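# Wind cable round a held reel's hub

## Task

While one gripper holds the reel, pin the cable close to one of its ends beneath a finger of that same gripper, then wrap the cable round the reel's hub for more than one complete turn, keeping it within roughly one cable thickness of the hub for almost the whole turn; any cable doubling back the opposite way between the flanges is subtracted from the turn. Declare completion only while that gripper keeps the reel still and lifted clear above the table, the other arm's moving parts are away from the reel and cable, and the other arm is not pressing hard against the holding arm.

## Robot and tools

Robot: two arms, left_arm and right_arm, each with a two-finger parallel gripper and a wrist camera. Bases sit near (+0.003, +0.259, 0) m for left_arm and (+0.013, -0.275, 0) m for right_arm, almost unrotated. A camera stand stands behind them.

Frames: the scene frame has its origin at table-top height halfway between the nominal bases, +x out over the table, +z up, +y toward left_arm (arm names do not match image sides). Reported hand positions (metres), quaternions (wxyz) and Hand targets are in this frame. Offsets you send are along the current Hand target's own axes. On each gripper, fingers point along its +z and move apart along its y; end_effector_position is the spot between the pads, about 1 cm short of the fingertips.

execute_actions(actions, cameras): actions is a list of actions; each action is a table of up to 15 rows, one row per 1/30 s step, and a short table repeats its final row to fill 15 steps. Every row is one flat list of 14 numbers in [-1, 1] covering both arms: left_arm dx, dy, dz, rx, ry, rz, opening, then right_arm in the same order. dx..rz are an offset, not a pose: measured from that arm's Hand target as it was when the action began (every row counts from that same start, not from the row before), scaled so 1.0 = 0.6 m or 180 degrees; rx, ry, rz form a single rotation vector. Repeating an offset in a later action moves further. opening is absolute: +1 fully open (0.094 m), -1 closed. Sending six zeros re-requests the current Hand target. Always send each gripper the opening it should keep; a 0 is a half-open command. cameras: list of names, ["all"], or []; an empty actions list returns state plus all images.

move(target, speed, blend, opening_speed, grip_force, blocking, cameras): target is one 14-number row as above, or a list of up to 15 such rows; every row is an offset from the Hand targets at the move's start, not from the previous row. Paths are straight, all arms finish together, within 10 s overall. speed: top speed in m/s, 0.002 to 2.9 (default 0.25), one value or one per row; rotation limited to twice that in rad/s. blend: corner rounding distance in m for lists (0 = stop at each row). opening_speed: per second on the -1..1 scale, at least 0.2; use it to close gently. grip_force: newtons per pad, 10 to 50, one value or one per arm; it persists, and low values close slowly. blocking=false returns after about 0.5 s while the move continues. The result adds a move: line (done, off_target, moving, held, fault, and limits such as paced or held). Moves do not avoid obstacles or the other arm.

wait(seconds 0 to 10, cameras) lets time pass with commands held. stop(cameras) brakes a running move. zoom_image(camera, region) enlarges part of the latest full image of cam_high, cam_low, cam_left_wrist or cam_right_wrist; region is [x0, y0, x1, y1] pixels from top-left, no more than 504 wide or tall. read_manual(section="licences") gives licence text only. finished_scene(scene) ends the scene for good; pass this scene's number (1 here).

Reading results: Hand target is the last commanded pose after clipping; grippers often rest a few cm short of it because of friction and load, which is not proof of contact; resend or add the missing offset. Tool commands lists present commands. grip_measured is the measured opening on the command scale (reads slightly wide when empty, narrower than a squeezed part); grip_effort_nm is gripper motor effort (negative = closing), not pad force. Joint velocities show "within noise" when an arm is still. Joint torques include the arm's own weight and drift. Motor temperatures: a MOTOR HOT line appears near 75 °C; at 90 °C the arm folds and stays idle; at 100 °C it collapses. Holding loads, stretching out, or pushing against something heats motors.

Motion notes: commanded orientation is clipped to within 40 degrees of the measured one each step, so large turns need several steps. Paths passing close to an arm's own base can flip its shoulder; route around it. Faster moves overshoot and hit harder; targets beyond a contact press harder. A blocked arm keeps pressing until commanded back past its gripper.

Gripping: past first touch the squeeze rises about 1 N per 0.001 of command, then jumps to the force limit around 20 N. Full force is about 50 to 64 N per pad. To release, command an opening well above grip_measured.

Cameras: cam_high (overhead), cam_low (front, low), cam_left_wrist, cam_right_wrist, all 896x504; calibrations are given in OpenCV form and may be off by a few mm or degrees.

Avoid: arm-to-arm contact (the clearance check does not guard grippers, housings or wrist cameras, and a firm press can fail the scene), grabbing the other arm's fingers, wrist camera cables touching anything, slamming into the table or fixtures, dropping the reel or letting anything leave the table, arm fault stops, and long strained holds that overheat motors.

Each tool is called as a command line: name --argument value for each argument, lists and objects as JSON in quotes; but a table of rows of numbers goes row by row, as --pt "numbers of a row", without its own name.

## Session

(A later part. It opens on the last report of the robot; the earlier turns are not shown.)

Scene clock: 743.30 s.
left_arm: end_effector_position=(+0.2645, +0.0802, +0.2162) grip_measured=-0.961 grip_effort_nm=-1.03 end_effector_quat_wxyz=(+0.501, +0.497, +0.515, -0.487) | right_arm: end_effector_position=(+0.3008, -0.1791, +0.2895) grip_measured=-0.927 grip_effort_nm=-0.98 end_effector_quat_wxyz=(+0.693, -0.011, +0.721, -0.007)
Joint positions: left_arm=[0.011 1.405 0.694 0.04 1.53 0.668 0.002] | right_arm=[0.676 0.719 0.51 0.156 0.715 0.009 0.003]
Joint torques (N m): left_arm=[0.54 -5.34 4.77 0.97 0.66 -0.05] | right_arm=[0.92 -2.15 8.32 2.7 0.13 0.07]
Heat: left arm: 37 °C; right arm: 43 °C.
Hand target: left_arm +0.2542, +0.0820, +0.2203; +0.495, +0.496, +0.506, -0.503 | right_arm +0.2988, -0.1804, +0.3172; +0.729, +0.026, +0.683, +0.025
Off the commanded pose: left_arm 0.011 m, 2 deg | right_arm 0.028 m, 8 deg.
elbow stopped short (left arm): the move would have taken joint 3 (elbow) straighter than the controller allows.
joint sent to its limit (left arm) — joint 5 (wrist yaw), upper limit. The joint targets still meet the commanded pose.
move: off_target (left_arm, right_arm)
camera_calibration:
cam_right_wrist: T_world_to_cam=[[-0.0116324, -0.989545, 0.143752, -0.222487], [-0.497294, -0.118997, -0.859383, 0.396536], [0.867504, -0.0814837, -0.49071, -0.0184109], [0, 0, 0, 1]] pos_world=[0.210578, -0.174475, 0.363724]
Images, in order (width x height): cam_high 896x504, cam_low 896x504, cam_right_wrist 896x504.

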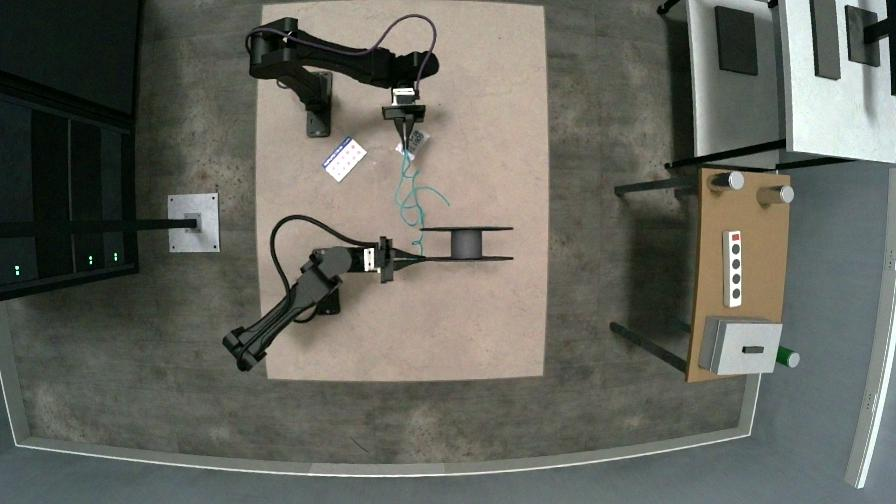

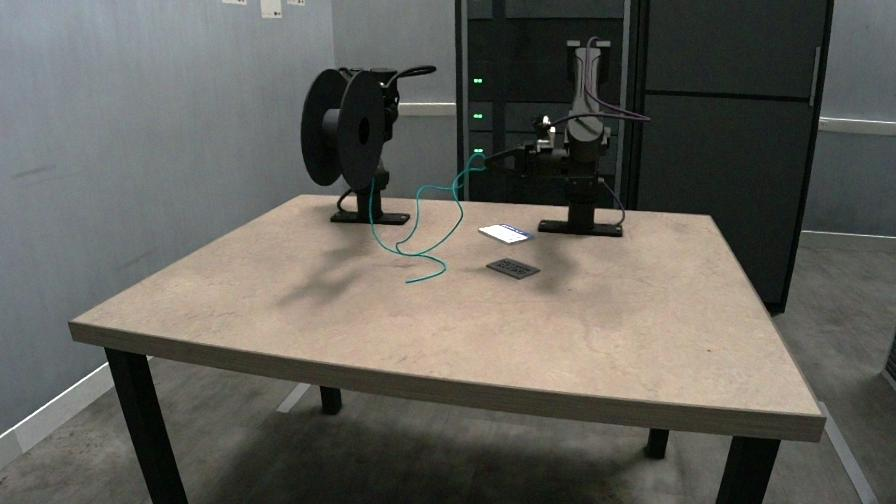

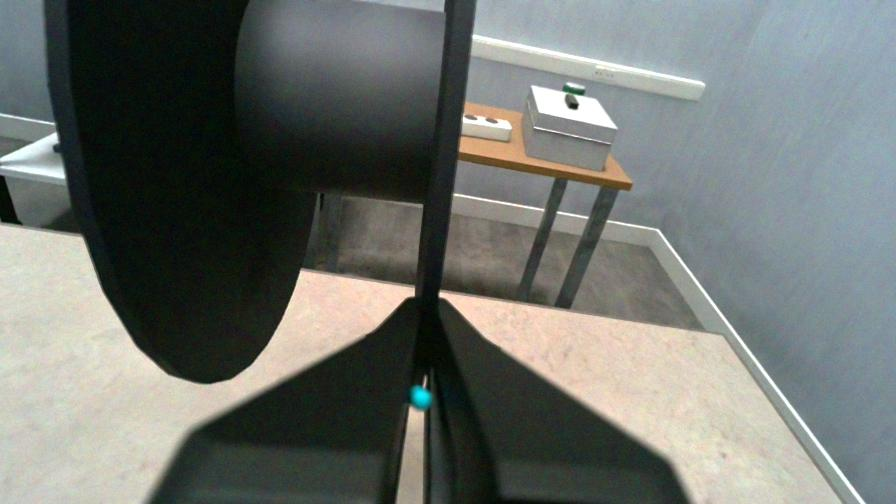

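move --pt "-0.267 -0.04 0.053 0 0 0 -1 0 0 0 0 0 0 -1" --pt "-0.517 -0.023 0.17 0 0 0 -1 0 0 0 0 0 0 -1" --pt "-0.55 0.11 0.337 0 0 0 -1 0 0 0 0 0 0 -1" --pt "-0.5 0.276 0.378 0 0 0 -1 0 0 0 0 0 0 -1" --speed 0.2 --blend 0.03 --cameras '["cam_high","cam_low","cam_right_wrist"]'

Scene clock: 752.27 s.
left_arm: end_effector_position=(+0.4265, -0.1492, +0.4888) grip_measured=-0.961 grip_effort_nm=-1.04 end_effector_quat_wxyz=(+0.508, +0.440, +0.518, -0.529) | right_arm: end_effector_position=(+0.3008, -0.1791, +0.2895) grip_measured=-0.927 grip_effort_nm=-0.98 end_effector_quat_wxyz=(+0.693, -0.011, +0.721, -0.007)
Joint positions: left_arm=[-0.498 2.373 2.834 -0.318 0.996 -0.222 0.002] | right_arm=[0.676 0.719 0.51 0.156 0.715 0.009 0.003]
Joint torques (N m): left_arm=[0.06 -10.93 8.53 2.14 -0.25 -0.06] | right_arm=[0.85 -2.21 8.02 2.66 0.12 0.07]
Heat: left arm: 36 °C; right arm: 44 °C.
Hand target: left_arm +0.4254, -0.1457, +0.5166; +0.495, +0.496, +0.506, -0.503 | right_arm +0.2988, -0.1804, +0.3172; +0.729, +0.026, +0.683, +0.025
Off the commanded pose: left_arm 0.028 m, 7 deg | right_arm 0.028 m, 8 deg.
elbow stopped short (left arm): the move would have taken joint 3 (elbow) straighter than the controller allows.
move: off_target (left_arm, right_arm)
camera_calibration:
cam_right_wrist: T_world_to_cam=[[-0.0116324, -0.989545, 0.143752, -0.222487], [-0.497294, -0.118997, -0.859383, 0.396536], [0.867504, -0.0814837, -0.49071, -0.0184109], [0, 0, 0, 1]] pos_world=[0.210578, -0.174475, 0.363724]
Images, in order (width x height): cam_high 896x504, cam_low 896x504, cam_right_wrist 896x504.

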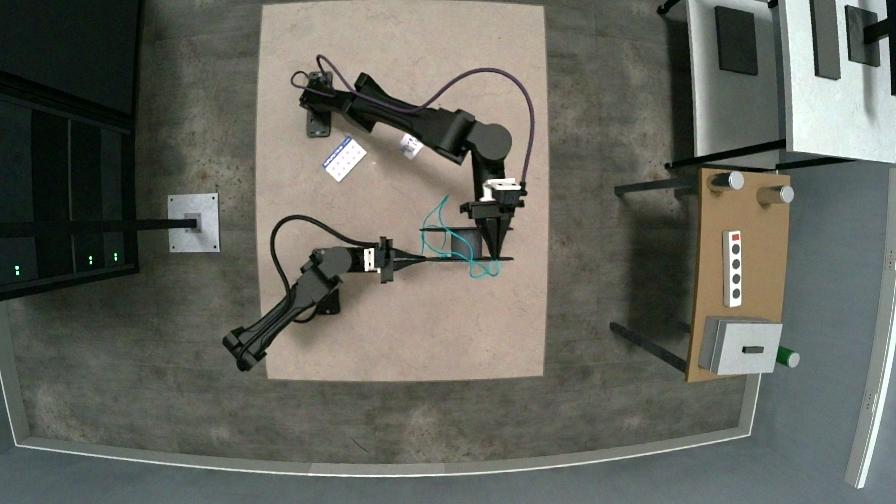

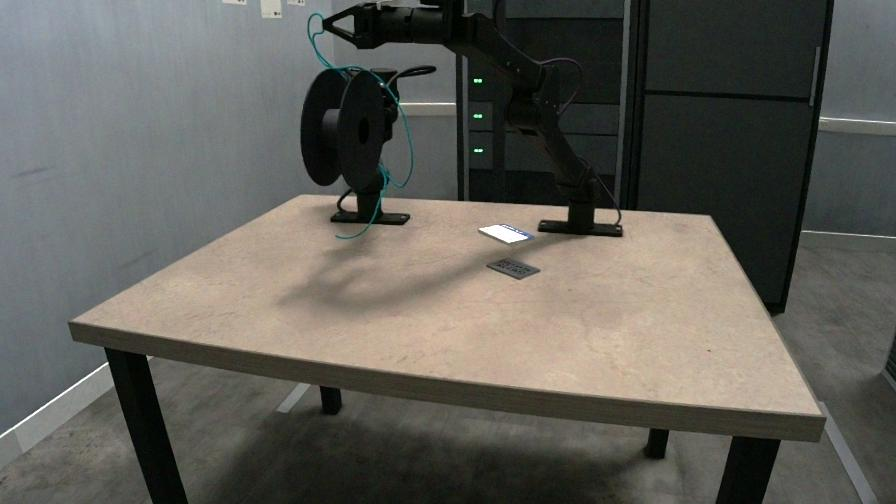

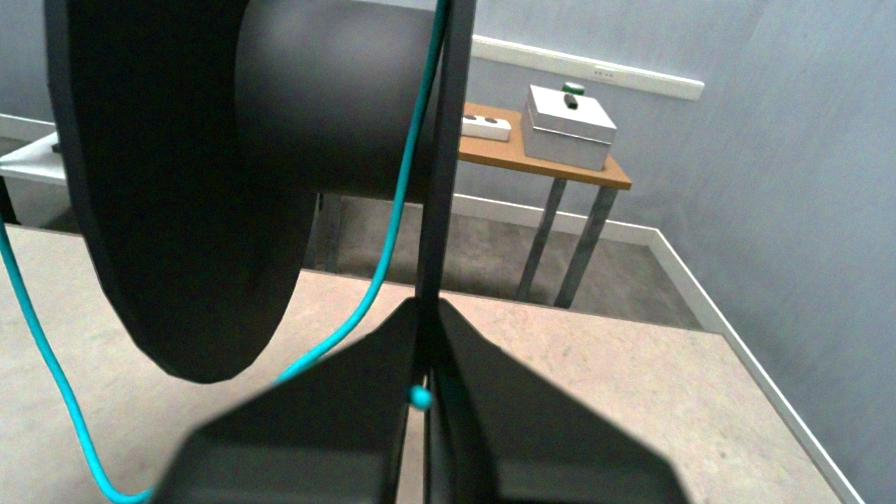

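move --pt "0.161 0.174 0 0 0 0 -1 0 0 0 0 0 0 -1" --pt "0.394 0.19 0 0 0 0 -1 0 0 0 0 0 0 -1" --blend '[0.04,0]' --speed 0.2 --cameras '["all"]'

Scene clock: 768.40 s.
left_arm: end_effector_position=(+0.5350, -0.1491, +0.2664) grip_measured=-0.961 grip_effort_nm=-1.04 end_effector_quat_wxyz=(+0.471, +0.488, +0.524, -0.515) | right_arm: end_effector_position=(+0.3008, -0.1791, +0.2895) grip_measured=-0.927 grip_effort_nm=-0.98 end_effector_quat_wxyz=(+0.693, -0.011, +0.721, -0.007)
Joint positions: left_arm=[-0.395 2.766 2.768 -0.071 1.173 -0.017 0.002] | right_arm=[0.676 0.719 0.51 0.156 0.715 0.009 0.003]
Joint torques (N m): left_arm=[0.64 -14.68 5.35 1.87 0.12 0.18] | right_arm=[0.83 -2.14 8.29 2.68 0.11 0.04]
Motor temperatures (°C): left_arm=[26 37 37 39 30 30 33] | right_arm=[28 30 38 45 27 26 31]
Heat: left arm: 39 °C; right arm: 45 °C.
Hand target: left_arm +0.5352, -0.1448, +0.2781; +0.495, +0.496, +0.506, -0.503 | right_arm +0.2988, -0.1804, +0.3172; +0.729, +0.026, +0.683, +0.025
Off the commanded pose: left_arm 0.013 m, 4 deg | right_arm 0.028 m, 8 deg.
elbow stopped short (left arm): the move would have taken joint 3 (elbow) straighter than the controller allows.
move: off_target (left_arm, right_arm)
camera_calibration:
cam_left_wrist: T_world_to_cam=[[-0.979635, 0.014319, 0.200273, 0.464936], [-0.168873, 0.480793, -0.860418, 0.413738], [-0.10861, -0.876717, -0.468584, 0.164805], [0, 0, 0, 1]] pos_world=[0.543236, -0.0610924, 0.340098]
cam_right_wrist: T_world_to_cam=[[-0.0116324, -0.989545, 0.143752, -0.222487], [-0.497294, -0.118997, -0.859383, 0.396536], [0.867504, -0.0814837, -0.49071, -0.0184109], [0, 0, 0, 1]] pos_world=[0.210578, -0.174475, 0.363724]

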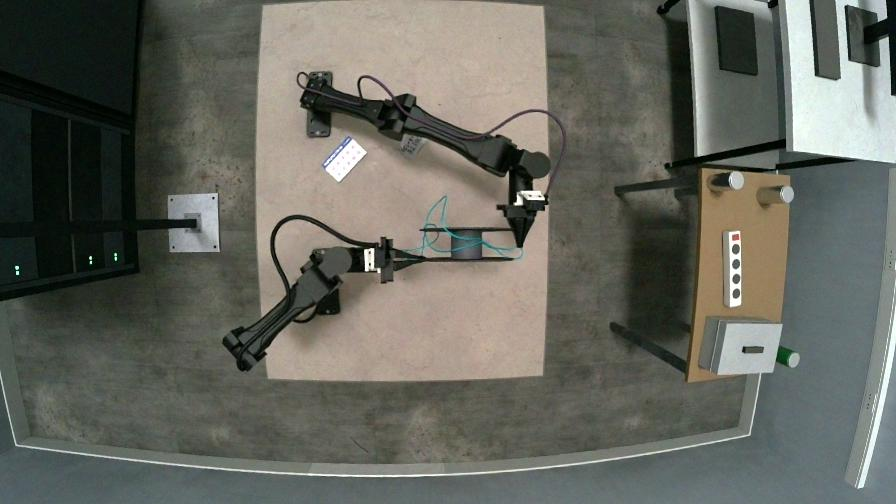

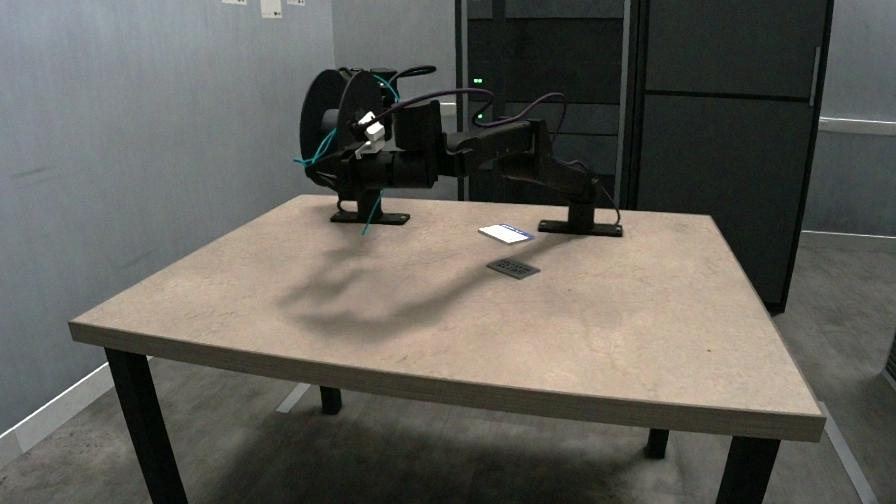

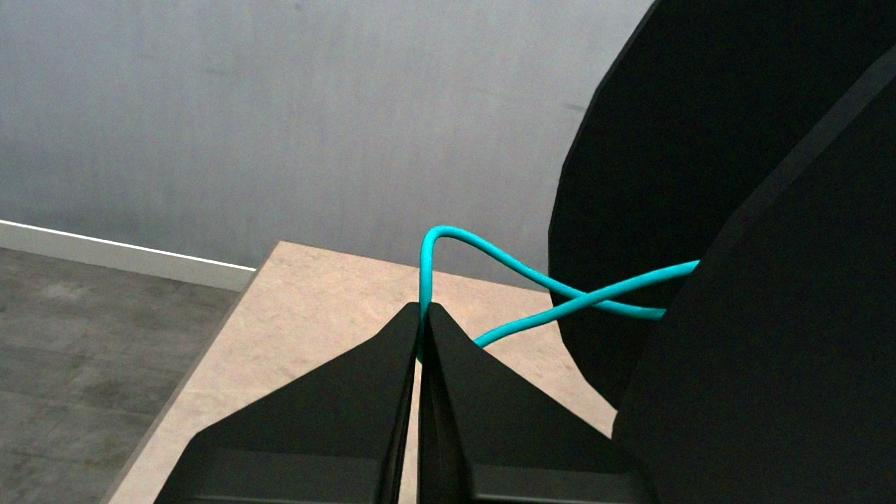

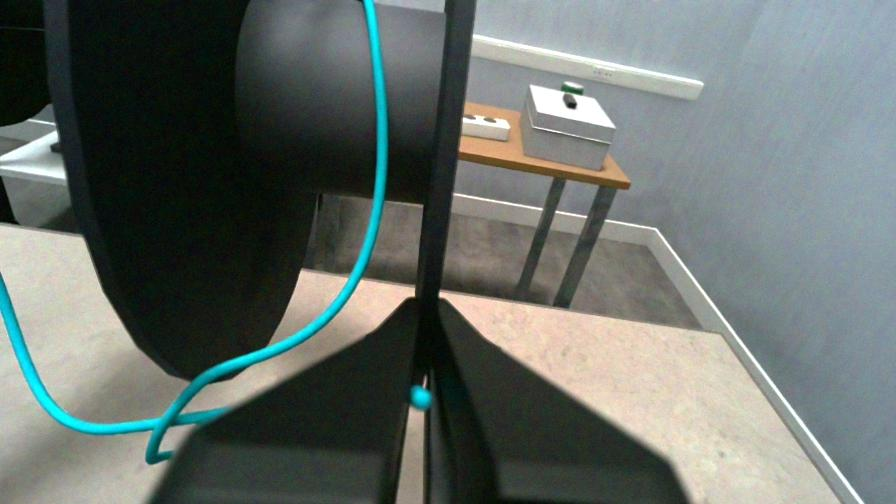

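move --target '[0.2,-0.03,0,0,0,0,-1,0,0,0,0,0,0,-1]' --speed 0.15 --cameras '["all"]'

zoom_image --camera "cam_low" --region '[260, 40, 510, 260]'

zoom_image --camera "cam_high" --region '[370, 180, 570, 300]'

Scene clock: 773.70 s.
left_arm: end_effector_position=(+0.5161, -0.1409, +0.1239) grip_measured=-0.961 grip_effort_nm=-1.03 end_effector_quat_wxyz=(+0.459, +0.485, +0.536, -0.517) | right_arm: end_effector_position=(+0.3008, -0.1791, +0.2895) grip_measured=-0.927 grip_effort_nm=-0.98 end_effector_quat_wxyz=(+0.693, -0.011, +0.721, -0.007)
Joint positions: left_arm=[-0.395 2.683 2.055 0.515 1.171 -0.004 0.002] | right_arm=[0.676 0.719 0.51 0.156 0.715 0.009 0.003]
Joint torques (N m): left_arm=[-0.59 -16.57 5.59 2.09 -0.11 -0.05] | right_arm=[0.64 -2.41 8.06 2.69 0.12 0.05]
Heat: left arm: 40 °C; right arm: 46 °C.
Hand target: left_arm +0.5150, -0.1443, +0.1584; +0.495, +0.496, +0.506, -0.503 | right_arm +0.2988, -0.1804, +0.3172; +0.729, +0.026, +0.683, +0.025
Off the commanded pose: left_arm 0.035 m, 6 deg | right_arm 0.028 m, 8 deg.
move: off_target (left_arm, right_arm)
camera_calibration:
cam_left_wrist: T_world_to_cam=[[-0.973411, 0.00946783, 0.228869, 0.467361], [-0.194198, 0.495777, -0.846458, 0.297407], [-0.121482, -0.868398, -0.480757, 0.112577], [0, 0, 0, 1]] pos_world=[0.526366, -0.0541108, 0.1989]
cam_right_wrist: T_world_to_cam=[[-0.0116324, -0.989545, 0.143752, -0.222487], [-0.497294, -0.118997, -0.859383, 0.396536], [0.867504, -0.0814837, -0.49071, -0.0184109], [0, 0, 0, 1]] pos_world=[0.210578, -0.174475, 0.363724]

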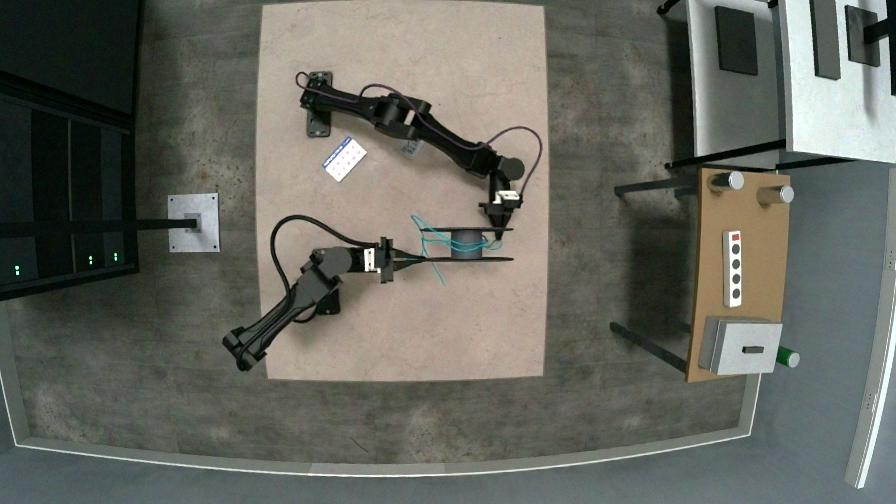

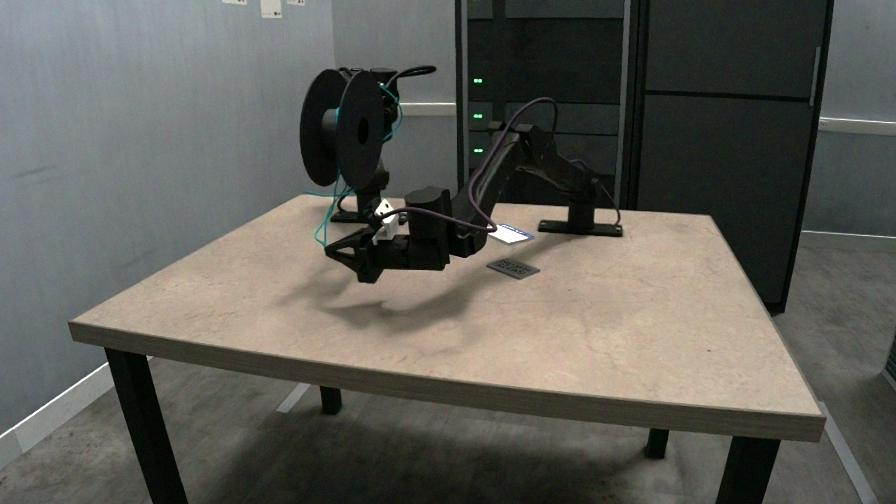

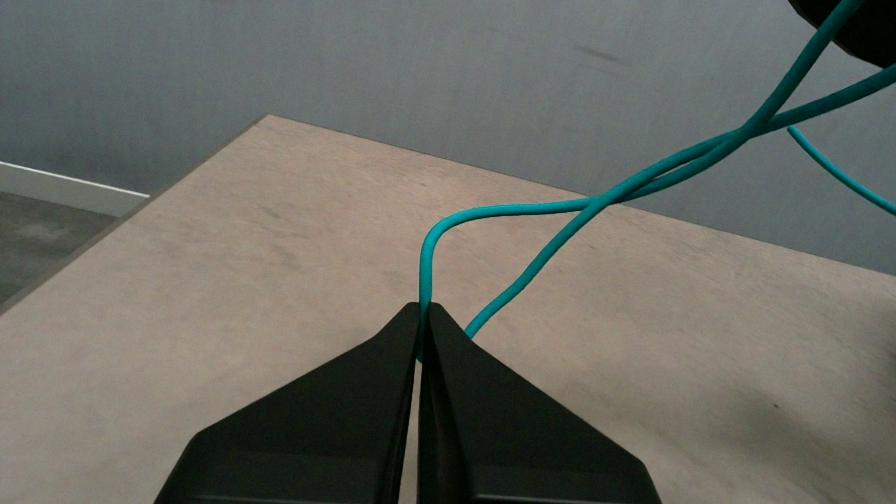

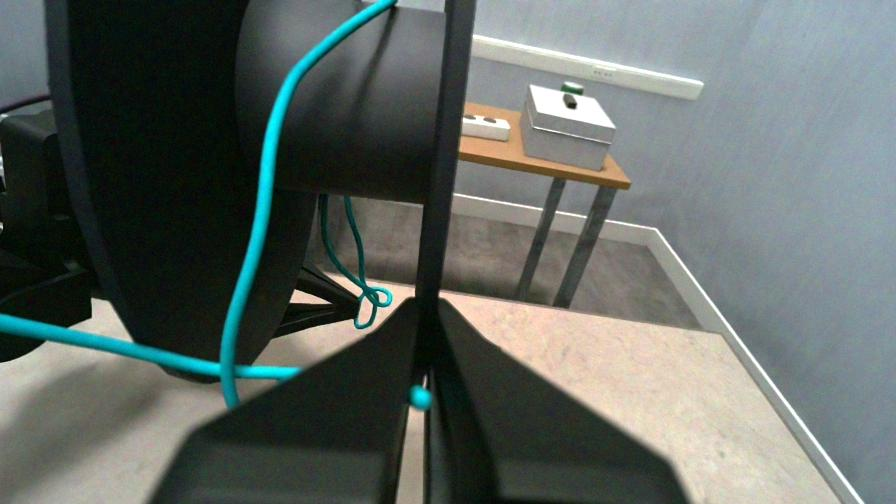

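Scaled by 2.016 from the camera's 896x504 image, which has a finer 1280x720 frame.

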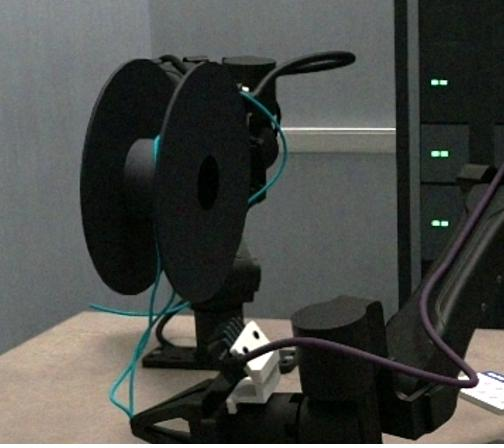

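Scaled by 2.520 from the camera's 896x504 image, which has a finer 1280x720 frame.

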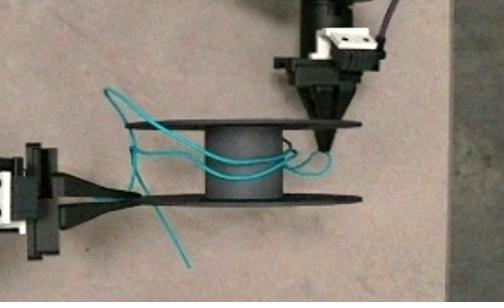

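move --pt "0.08 -0.03 -0.1 0 0 0 -1 0 0 0 0 0 0 -1" --pt "0.05 -0.11 -0.35 0 0 0 -1 0 0 0 0 0 0 -1" --blend '[0.04,0]' --speed 0.15 --cameras '["all"]'

zoom_image --camera "cam_low" --region '[260, 40, 510, 260]'

zoom_image --camera "cam_high" --region '[370, 160, 570, 300]'

Scene clock: 784.50 s.
left_arm: end_effector_position=(+0.4562, +0.0666, +0.1078) grip_measured=-0.961 grip_effort_nm=-1.04 end_effector_quat_wxyz=(+0.476, +0.468, +0.537, -0.515) | right_arm: end_effector_position=(+0.3007, -0.1789, +0.2895) grip_measured=-0.927 grip_effort_nm=-0.98 end_effector_quat_wxyz=(+0.693, -0.011, +0.721, -0.007)
Joint positions: left_arm=[-0.019 2.342 1.304 0.795 1.509 0.134 0.002] | right_arm=[0.677 0.719 0.51 0.156 0.715 0.009 0.003]
Joint torques (N m): left_arm=[-0.21 -13.89 3.93 1.58 0.36 0.19] | right_arm=[0.61 -2 8.1 2.65 0.11 0.08]
Motor temperatures (°C): left_arm=[26 44 36 39 30 30 33] | right_arm=[28 30 38 46 27 26 31]
Heat: left arm: 44 °C; right arm: 46 °C.
Hand target: left_arm +0.4483, +0.0657, +0.1305; +0.495, +0.496, +0.506, -0.503 | right_arm +0.2989, -0.1804, +0.3172; +0.729, +0.026, +0.683, +0.025
Off the commanded pose: left_arm 0.024 m, 6 deg | right_arm 0.028 m, 8 deg.
move: off_target (left_arm, right_arm); blend cut to 0.0391 m at target 1
camera_calibration:
cam_left_wrist: T_world_to_cam=[[-0.973246, -0.0211989, 0.228784, 0.412658], [-0.212357, 0.463178, -0.860448, 0.181317], [-0.0877273, -0.886012, -0.455288, 0.260756], [0, 0, 0, 1]] pos_world=[0.462997, 0.155799, 0.180323]
cam_right_wrist: T_world_to_cam=[[-0.0108344, -0.989554, 0.143755, -0.222463], [-0.497182, -0.119402, -0.859391, 0.396419], [0.867579, -0.0807834, -0.490695, -0.0182081], [0, 0, 0, 1]] pos_world=[0.210479, -0.174276, 0.363724]

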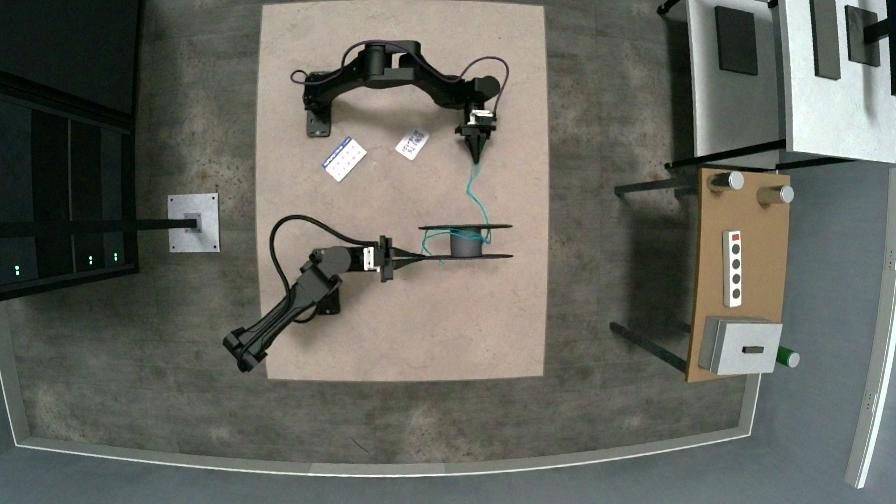

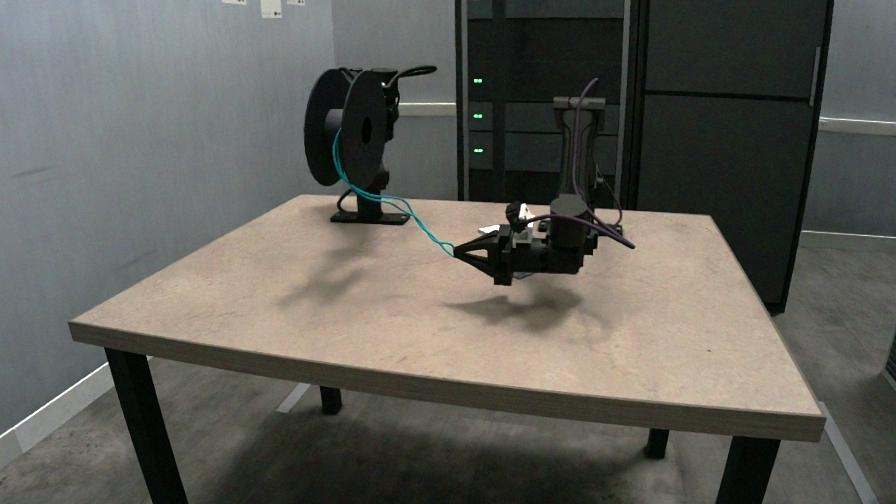

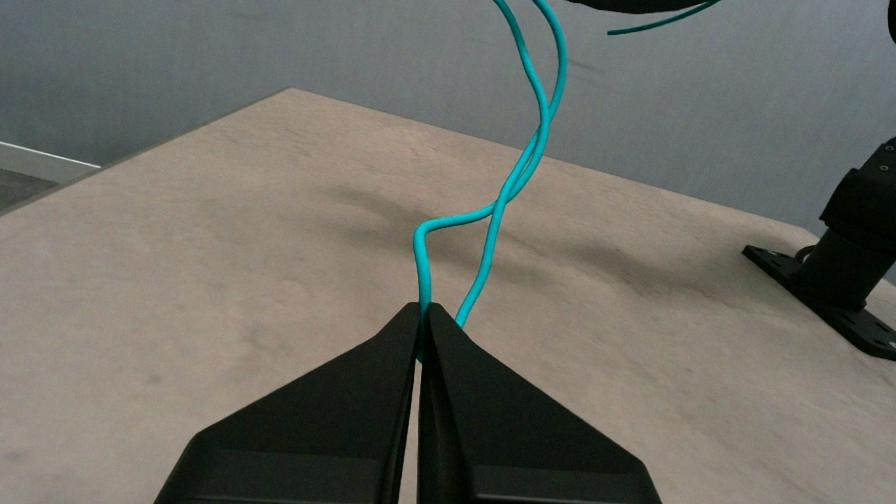

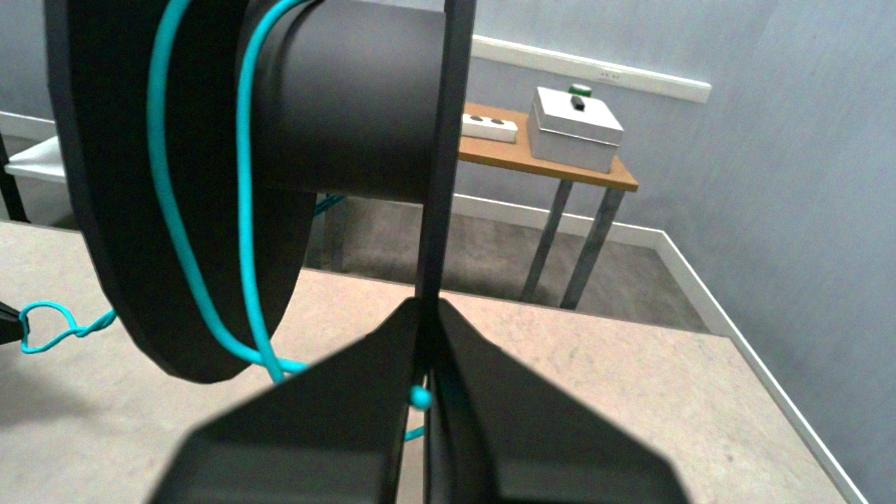

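Scaled by 2.016 from the camera's 896x504 image, which has a finer 1280x720 frame.

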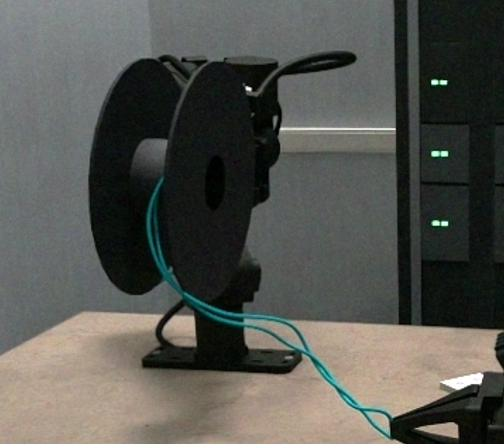

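Scaled by 2.520 from the camera's 896x504 image, which has a finer 1280x720 frame.

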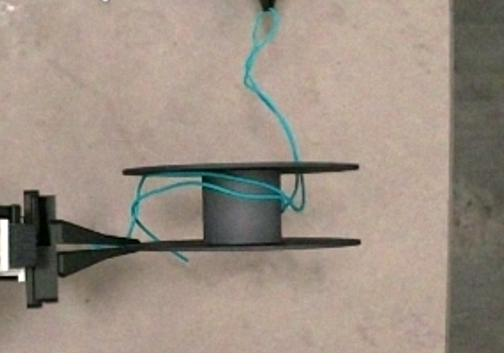

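move --pt "0 0 0 0 0 0 -0.6 0 0 0 0 0 0 -1" --pt "0 0 -0.15 0 0 0 -0.6 0 0 0 0 0 0 -1" --cameras '["all"]'

zoom_image --camera "cam_low" --region '[260, 40, 510, 260]'

zoom_image --camera "cam_high" --region '[370, 160, 570, 300]'

Scene clock: 809.20 s.
left_arm: end_effector_position=(+0.4568, +0.1585, +0.1115) grip_measured=-0.603 grip_effort_nm=0.14 end_effector_quat_wxyz=(+0.523, +0.419, +0.573, -0.472) | right_arm: end_effector_position=(+0.3007, -0.1789, +0.2895) grip_measured=-0.927 grip_effort_nm=-0.98 end_effector_quat_wxyz=(+0.693, -0.011, +0.721, -0.007)
Joint positions: left_arm=[0.188 2.266 1.183 0.795 1.541 0.186 0.019] | right_arm=[0.677 0.719 0.51 0.156 0.715 0.009 0.003]
Joint torques (N m): left_arm=[-0.35 -13 3.77 1.44 0.41 0.27] | right_arm=[0.47 -2.21 7.95 2.72 0.2 0.03]
Heat: left arm: 44 °C; right arm: 47 °C.
Hand target: left_arm +0.4482, +0.1557, +0.1307; +0.495, +0.496, +0.506, -0.503 | right_arm +0.2989, -0.1804, +0.3172; +0.729, +0.026, +0.683, +0.025
Off the commanded pose: left_arm 0.021 m, 13 deg | right_arm 0.028 m, 8 deg.
joint sent to its limit (left arm) — joint 5 (wrist yaw), upper limit. The joint targets are off in orientation, not in position.
move: off_target (left_arm, right_arm)
camera_calibration:
cam_left_wrist: T_world_to_cam=[[-0.956312, -0.189694, 0.222449, 0.434098], [-0.283398, 0.414678, -0.864713, 0.182643], [0.0717863, -0.889976, -0.450321, 0.271041], [0, 0, 0, 1]] pos_world=[0.447437, 0.247828, 0.183425]
cam_right_wrist: T_world_to_cam=[[-0.0108344, -0.989554, 0.143755, -0.222463], [-0.497182, -0.119402, -0.859391, 0.396419], [0.867579, -0.0807834, -0.490695, -0.0182081], [0, 0, 0, 1]] pos_world=[0.210479, -0.174276, 0.363724]

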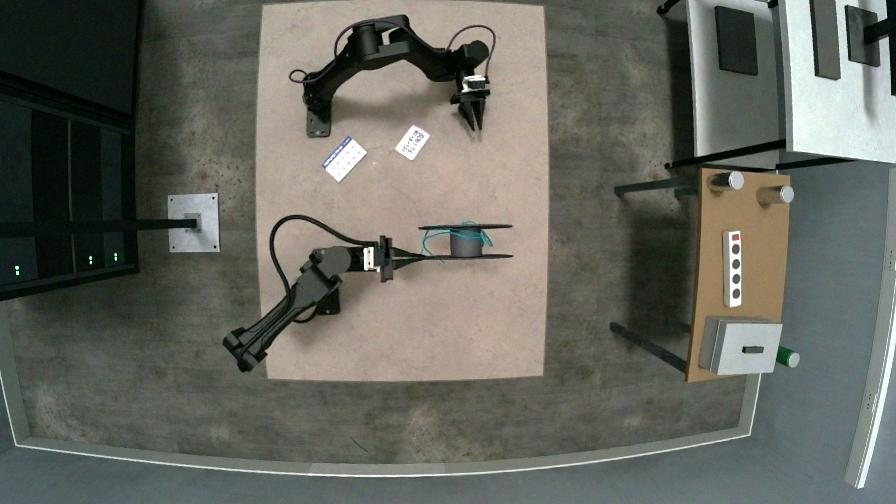

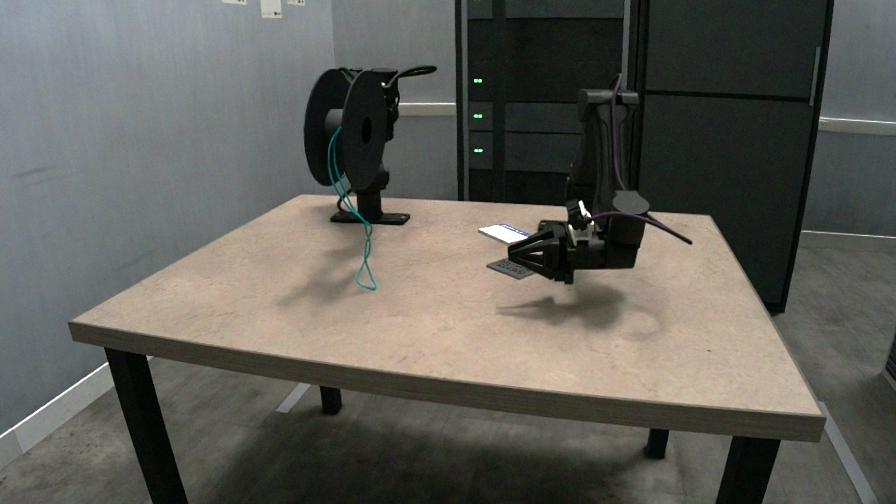

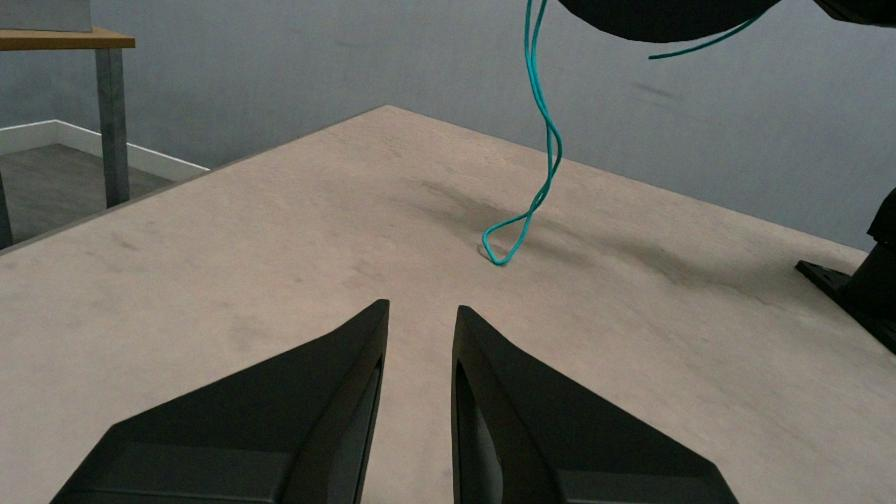

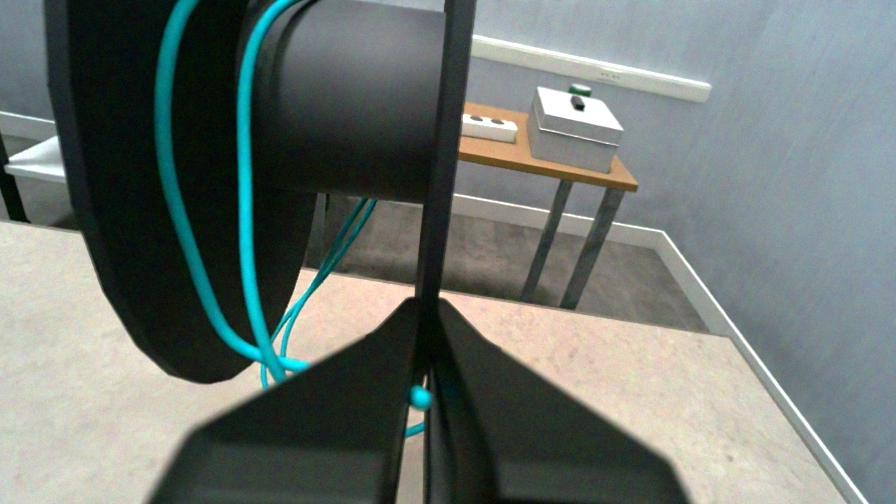

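Scaled by 2.016 from the camera's 896x504 image, which has a finer 1280x720 frame.

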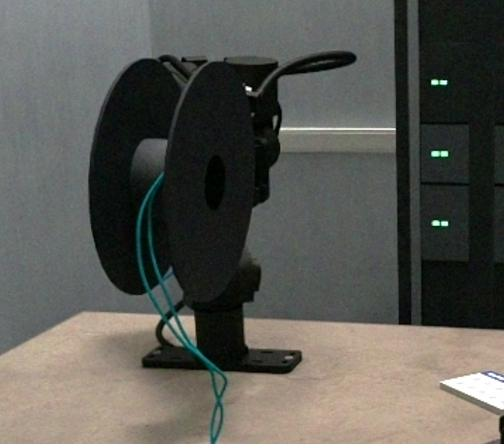

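Scaled by 2.520 from the camera's 896x504 image, which has a finer 1280x720 frame.

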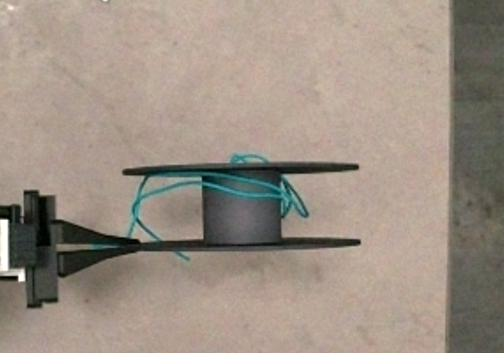

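move --target '[0,0,-0.05,0,0,0,-1,-0.1,0,0,0,0,0,-1]' --speed 0.08 --cameras '["cam_left_wrist","cam_low"]'

zoom_image --camera "cam_left_wrist" --region '[400, 0, 700, 300]'

Scene clock: 824.33 s.
left_arm: end_effector_position=(+0.4560, +0.1847, +0.1115) grip_measured=-0.986 grip_effort_nm=-0.76 end_effector_quat_wxyz=(+0.536, +0.401, +0.586, -0.456) | right_arm: end_effector_position=(+0.2979, -0.1829, +0.3537) grip_measured=-0.927 grip_effort_nm=-0.98 end_effector_quat_wxyz=(+0.717, +0.013, +0.697, +0.011)
Joint positions: left_arm=[0.249 2.248 1.152 0.795 1.541 0.197 0.001] | right_arm=[0.677 0.727 0.693 0.073 0.724 0.008 0.003]
Joint torques (N m): left_arm=[0.42 -12.9 3.73 1.43 0.38 0.28] | right_arm=[0.39 -0.84 12.45 1.33 0.11 0.02]
Heat: left arm: 41 °C; right arm: 47 °C.
Hand target: left_arm +0.4482, +0.1856, +0.1308; +0.495, +0.496, +0.506, -0.503 | right_arm +0.2949, -0.1847, +0.3769; +0.729, +0.026, +0.683, +0.025
Off the commanded pose: left_arm 0.021 m, 16 deg | right_arm 0.023 m, 3 deg.
joint sent to its limit (left arm) — joint 5 (wrist yaw), upper limit. The joint targets are off in orientation, not in position.
move: off_target (left_arm, right_arm)
camera_calibration:
cam_left_wrist: T_world_to_cam=[[-0.942678, -0.247144, 0.224227, 0.442439], [-0.309552, 0.396662, -0.864197, 0.186668], [0.124639, -0.88407, -0.450428, 0.26933], [0, 0, 0, 1]] pos_world=[0.441292, 0.273408, 0.183425]
Images, in order (width x height): cam_low 896x504, cam_left_wrist 896x504.

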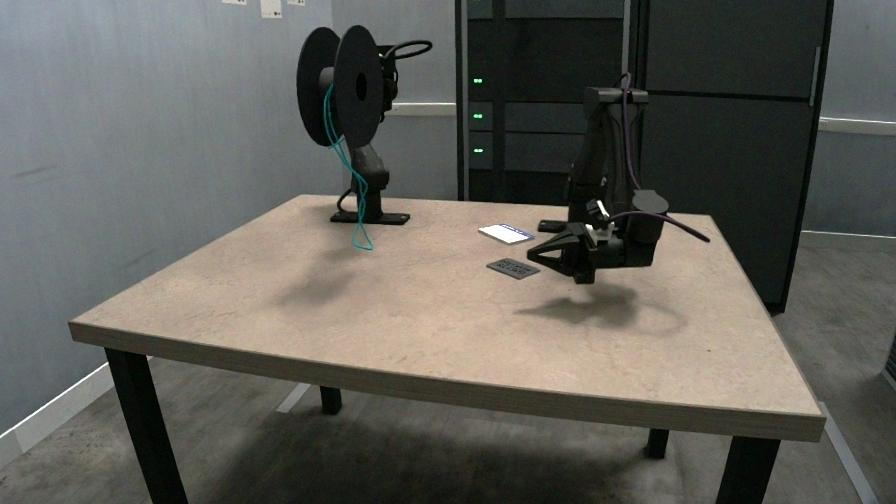

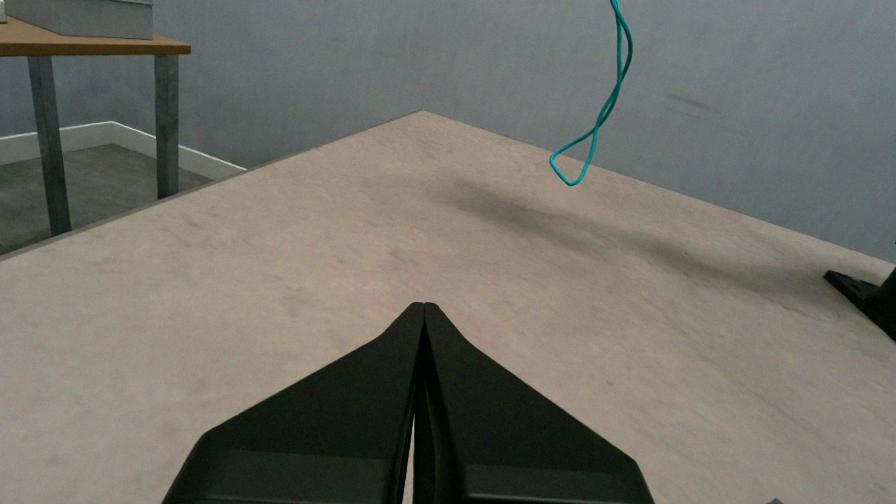

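Scaled by 1.680 from the camera's 896x504 image, which has a finer 1280x720 frame.

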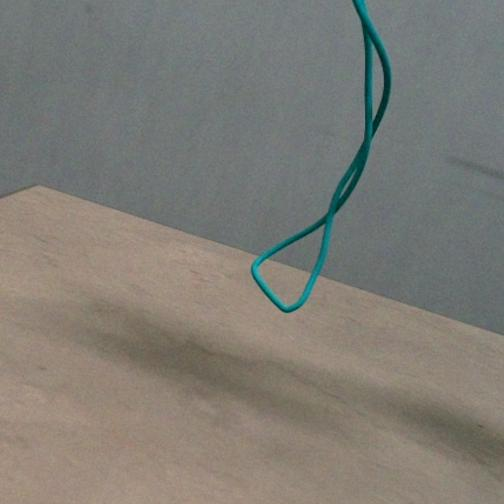

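move --target '[0.015,-0.065,0.41,0,0,0,-1,0,0,0,0,0,0,-1]' --cameras '["cam_left_wrist"]'

zoom_image --camera "cam_left_wrist" --region '[320, 150, 570, 400]'

zoom_image --camera "cam_left_wrist" --region '[320, 0, 824, 300]'

Scene clock: 830.17 s.
left_arm: end_effector_position=(+0.3980, -0.0594, +0.1112) grip_measured=-0.986 grip_effort_nm=-0.76 end_effector_quat_wxyz=(+0.464, +0.489, +0.527, -0.518) | right_arm: end_effector_position=(+0.2979, -0.1829, +0.3537) grip_measured=-0.927 grip_effort_nm=-0.98 end_effector_quat_wxyz=(+0.717, +0.013, +0.697, +0.011)
Joint positions: left_arm=[-0.326 2.279 1.156 1.018 1.25 0.006 0.001] | right_arm=[0.677 0.727 0.693 0.073 0.724 0.008 0.003]
Joint torques (N m): left_arm=[0.44 -8.42 7.94 2.03 -0.1 -0.06] | right_arm=[0.36 -1.01 12.41 1.39 0.11 0]
Heat: left arm: 41 °C; right arm: 45 °C.
Hand target: left_arm +0.4092, -0.0603, +0.1216; +0.495, +0.496, +0.506, -0.503 | right_arm +0.2949, -0.1847, +0.3769; +0.729, +0.026, +0.683, +0.025
Off the commanded pose: left_arm 0.015 m, 5 deg | right_arm 0.023 m, 3 deg.
move: off_target (left_arm, right_arm)
camera_calibration:
cam_left_wrist: T_world_to_cam=[[-0.976923, 0.0212629, 0.212529, 0.35843], [-0.175424, 0.48777, -0.855165, 0.216383], [-0.121848, -0.872713, -0.472784, 0.161877], [0, 0, 0, 1]] pos_world=[0.407842, 0.0281059, 0.1854]
Images, in order (width x height): cam_left_wrist 896x504.

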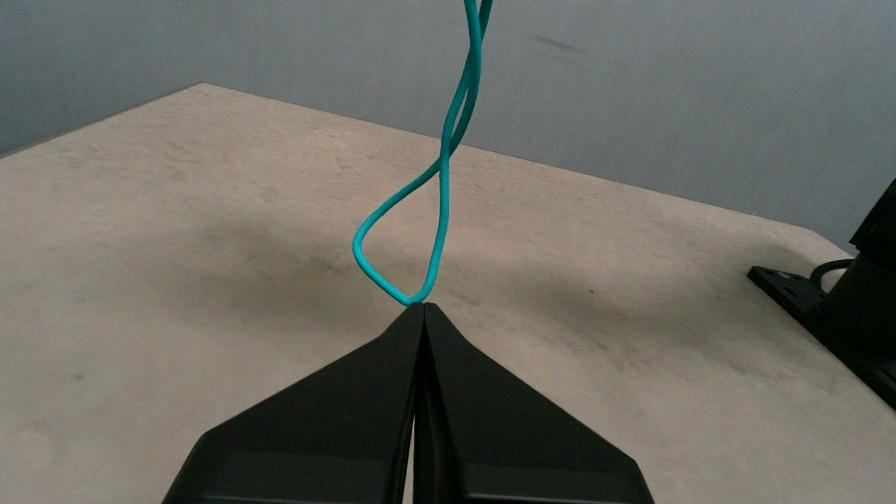

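Scaled by 2.016 from the camera's 896x504 image, which has a finer 1280x720 frame.

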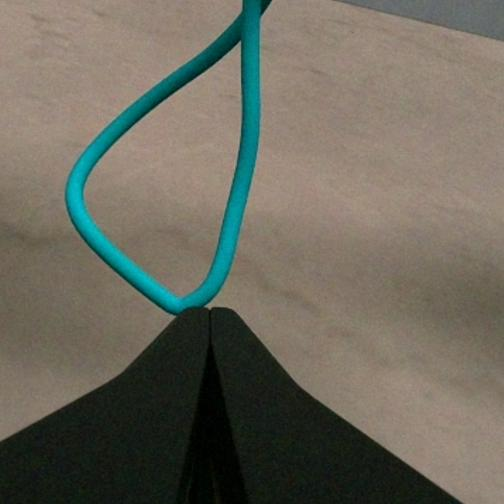

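Scaled by 1.000.

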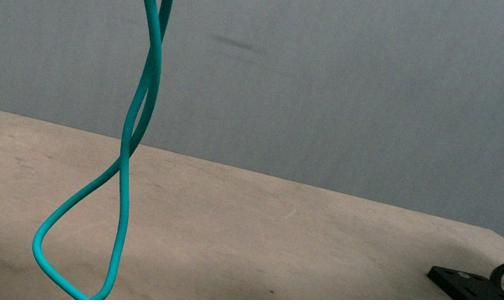

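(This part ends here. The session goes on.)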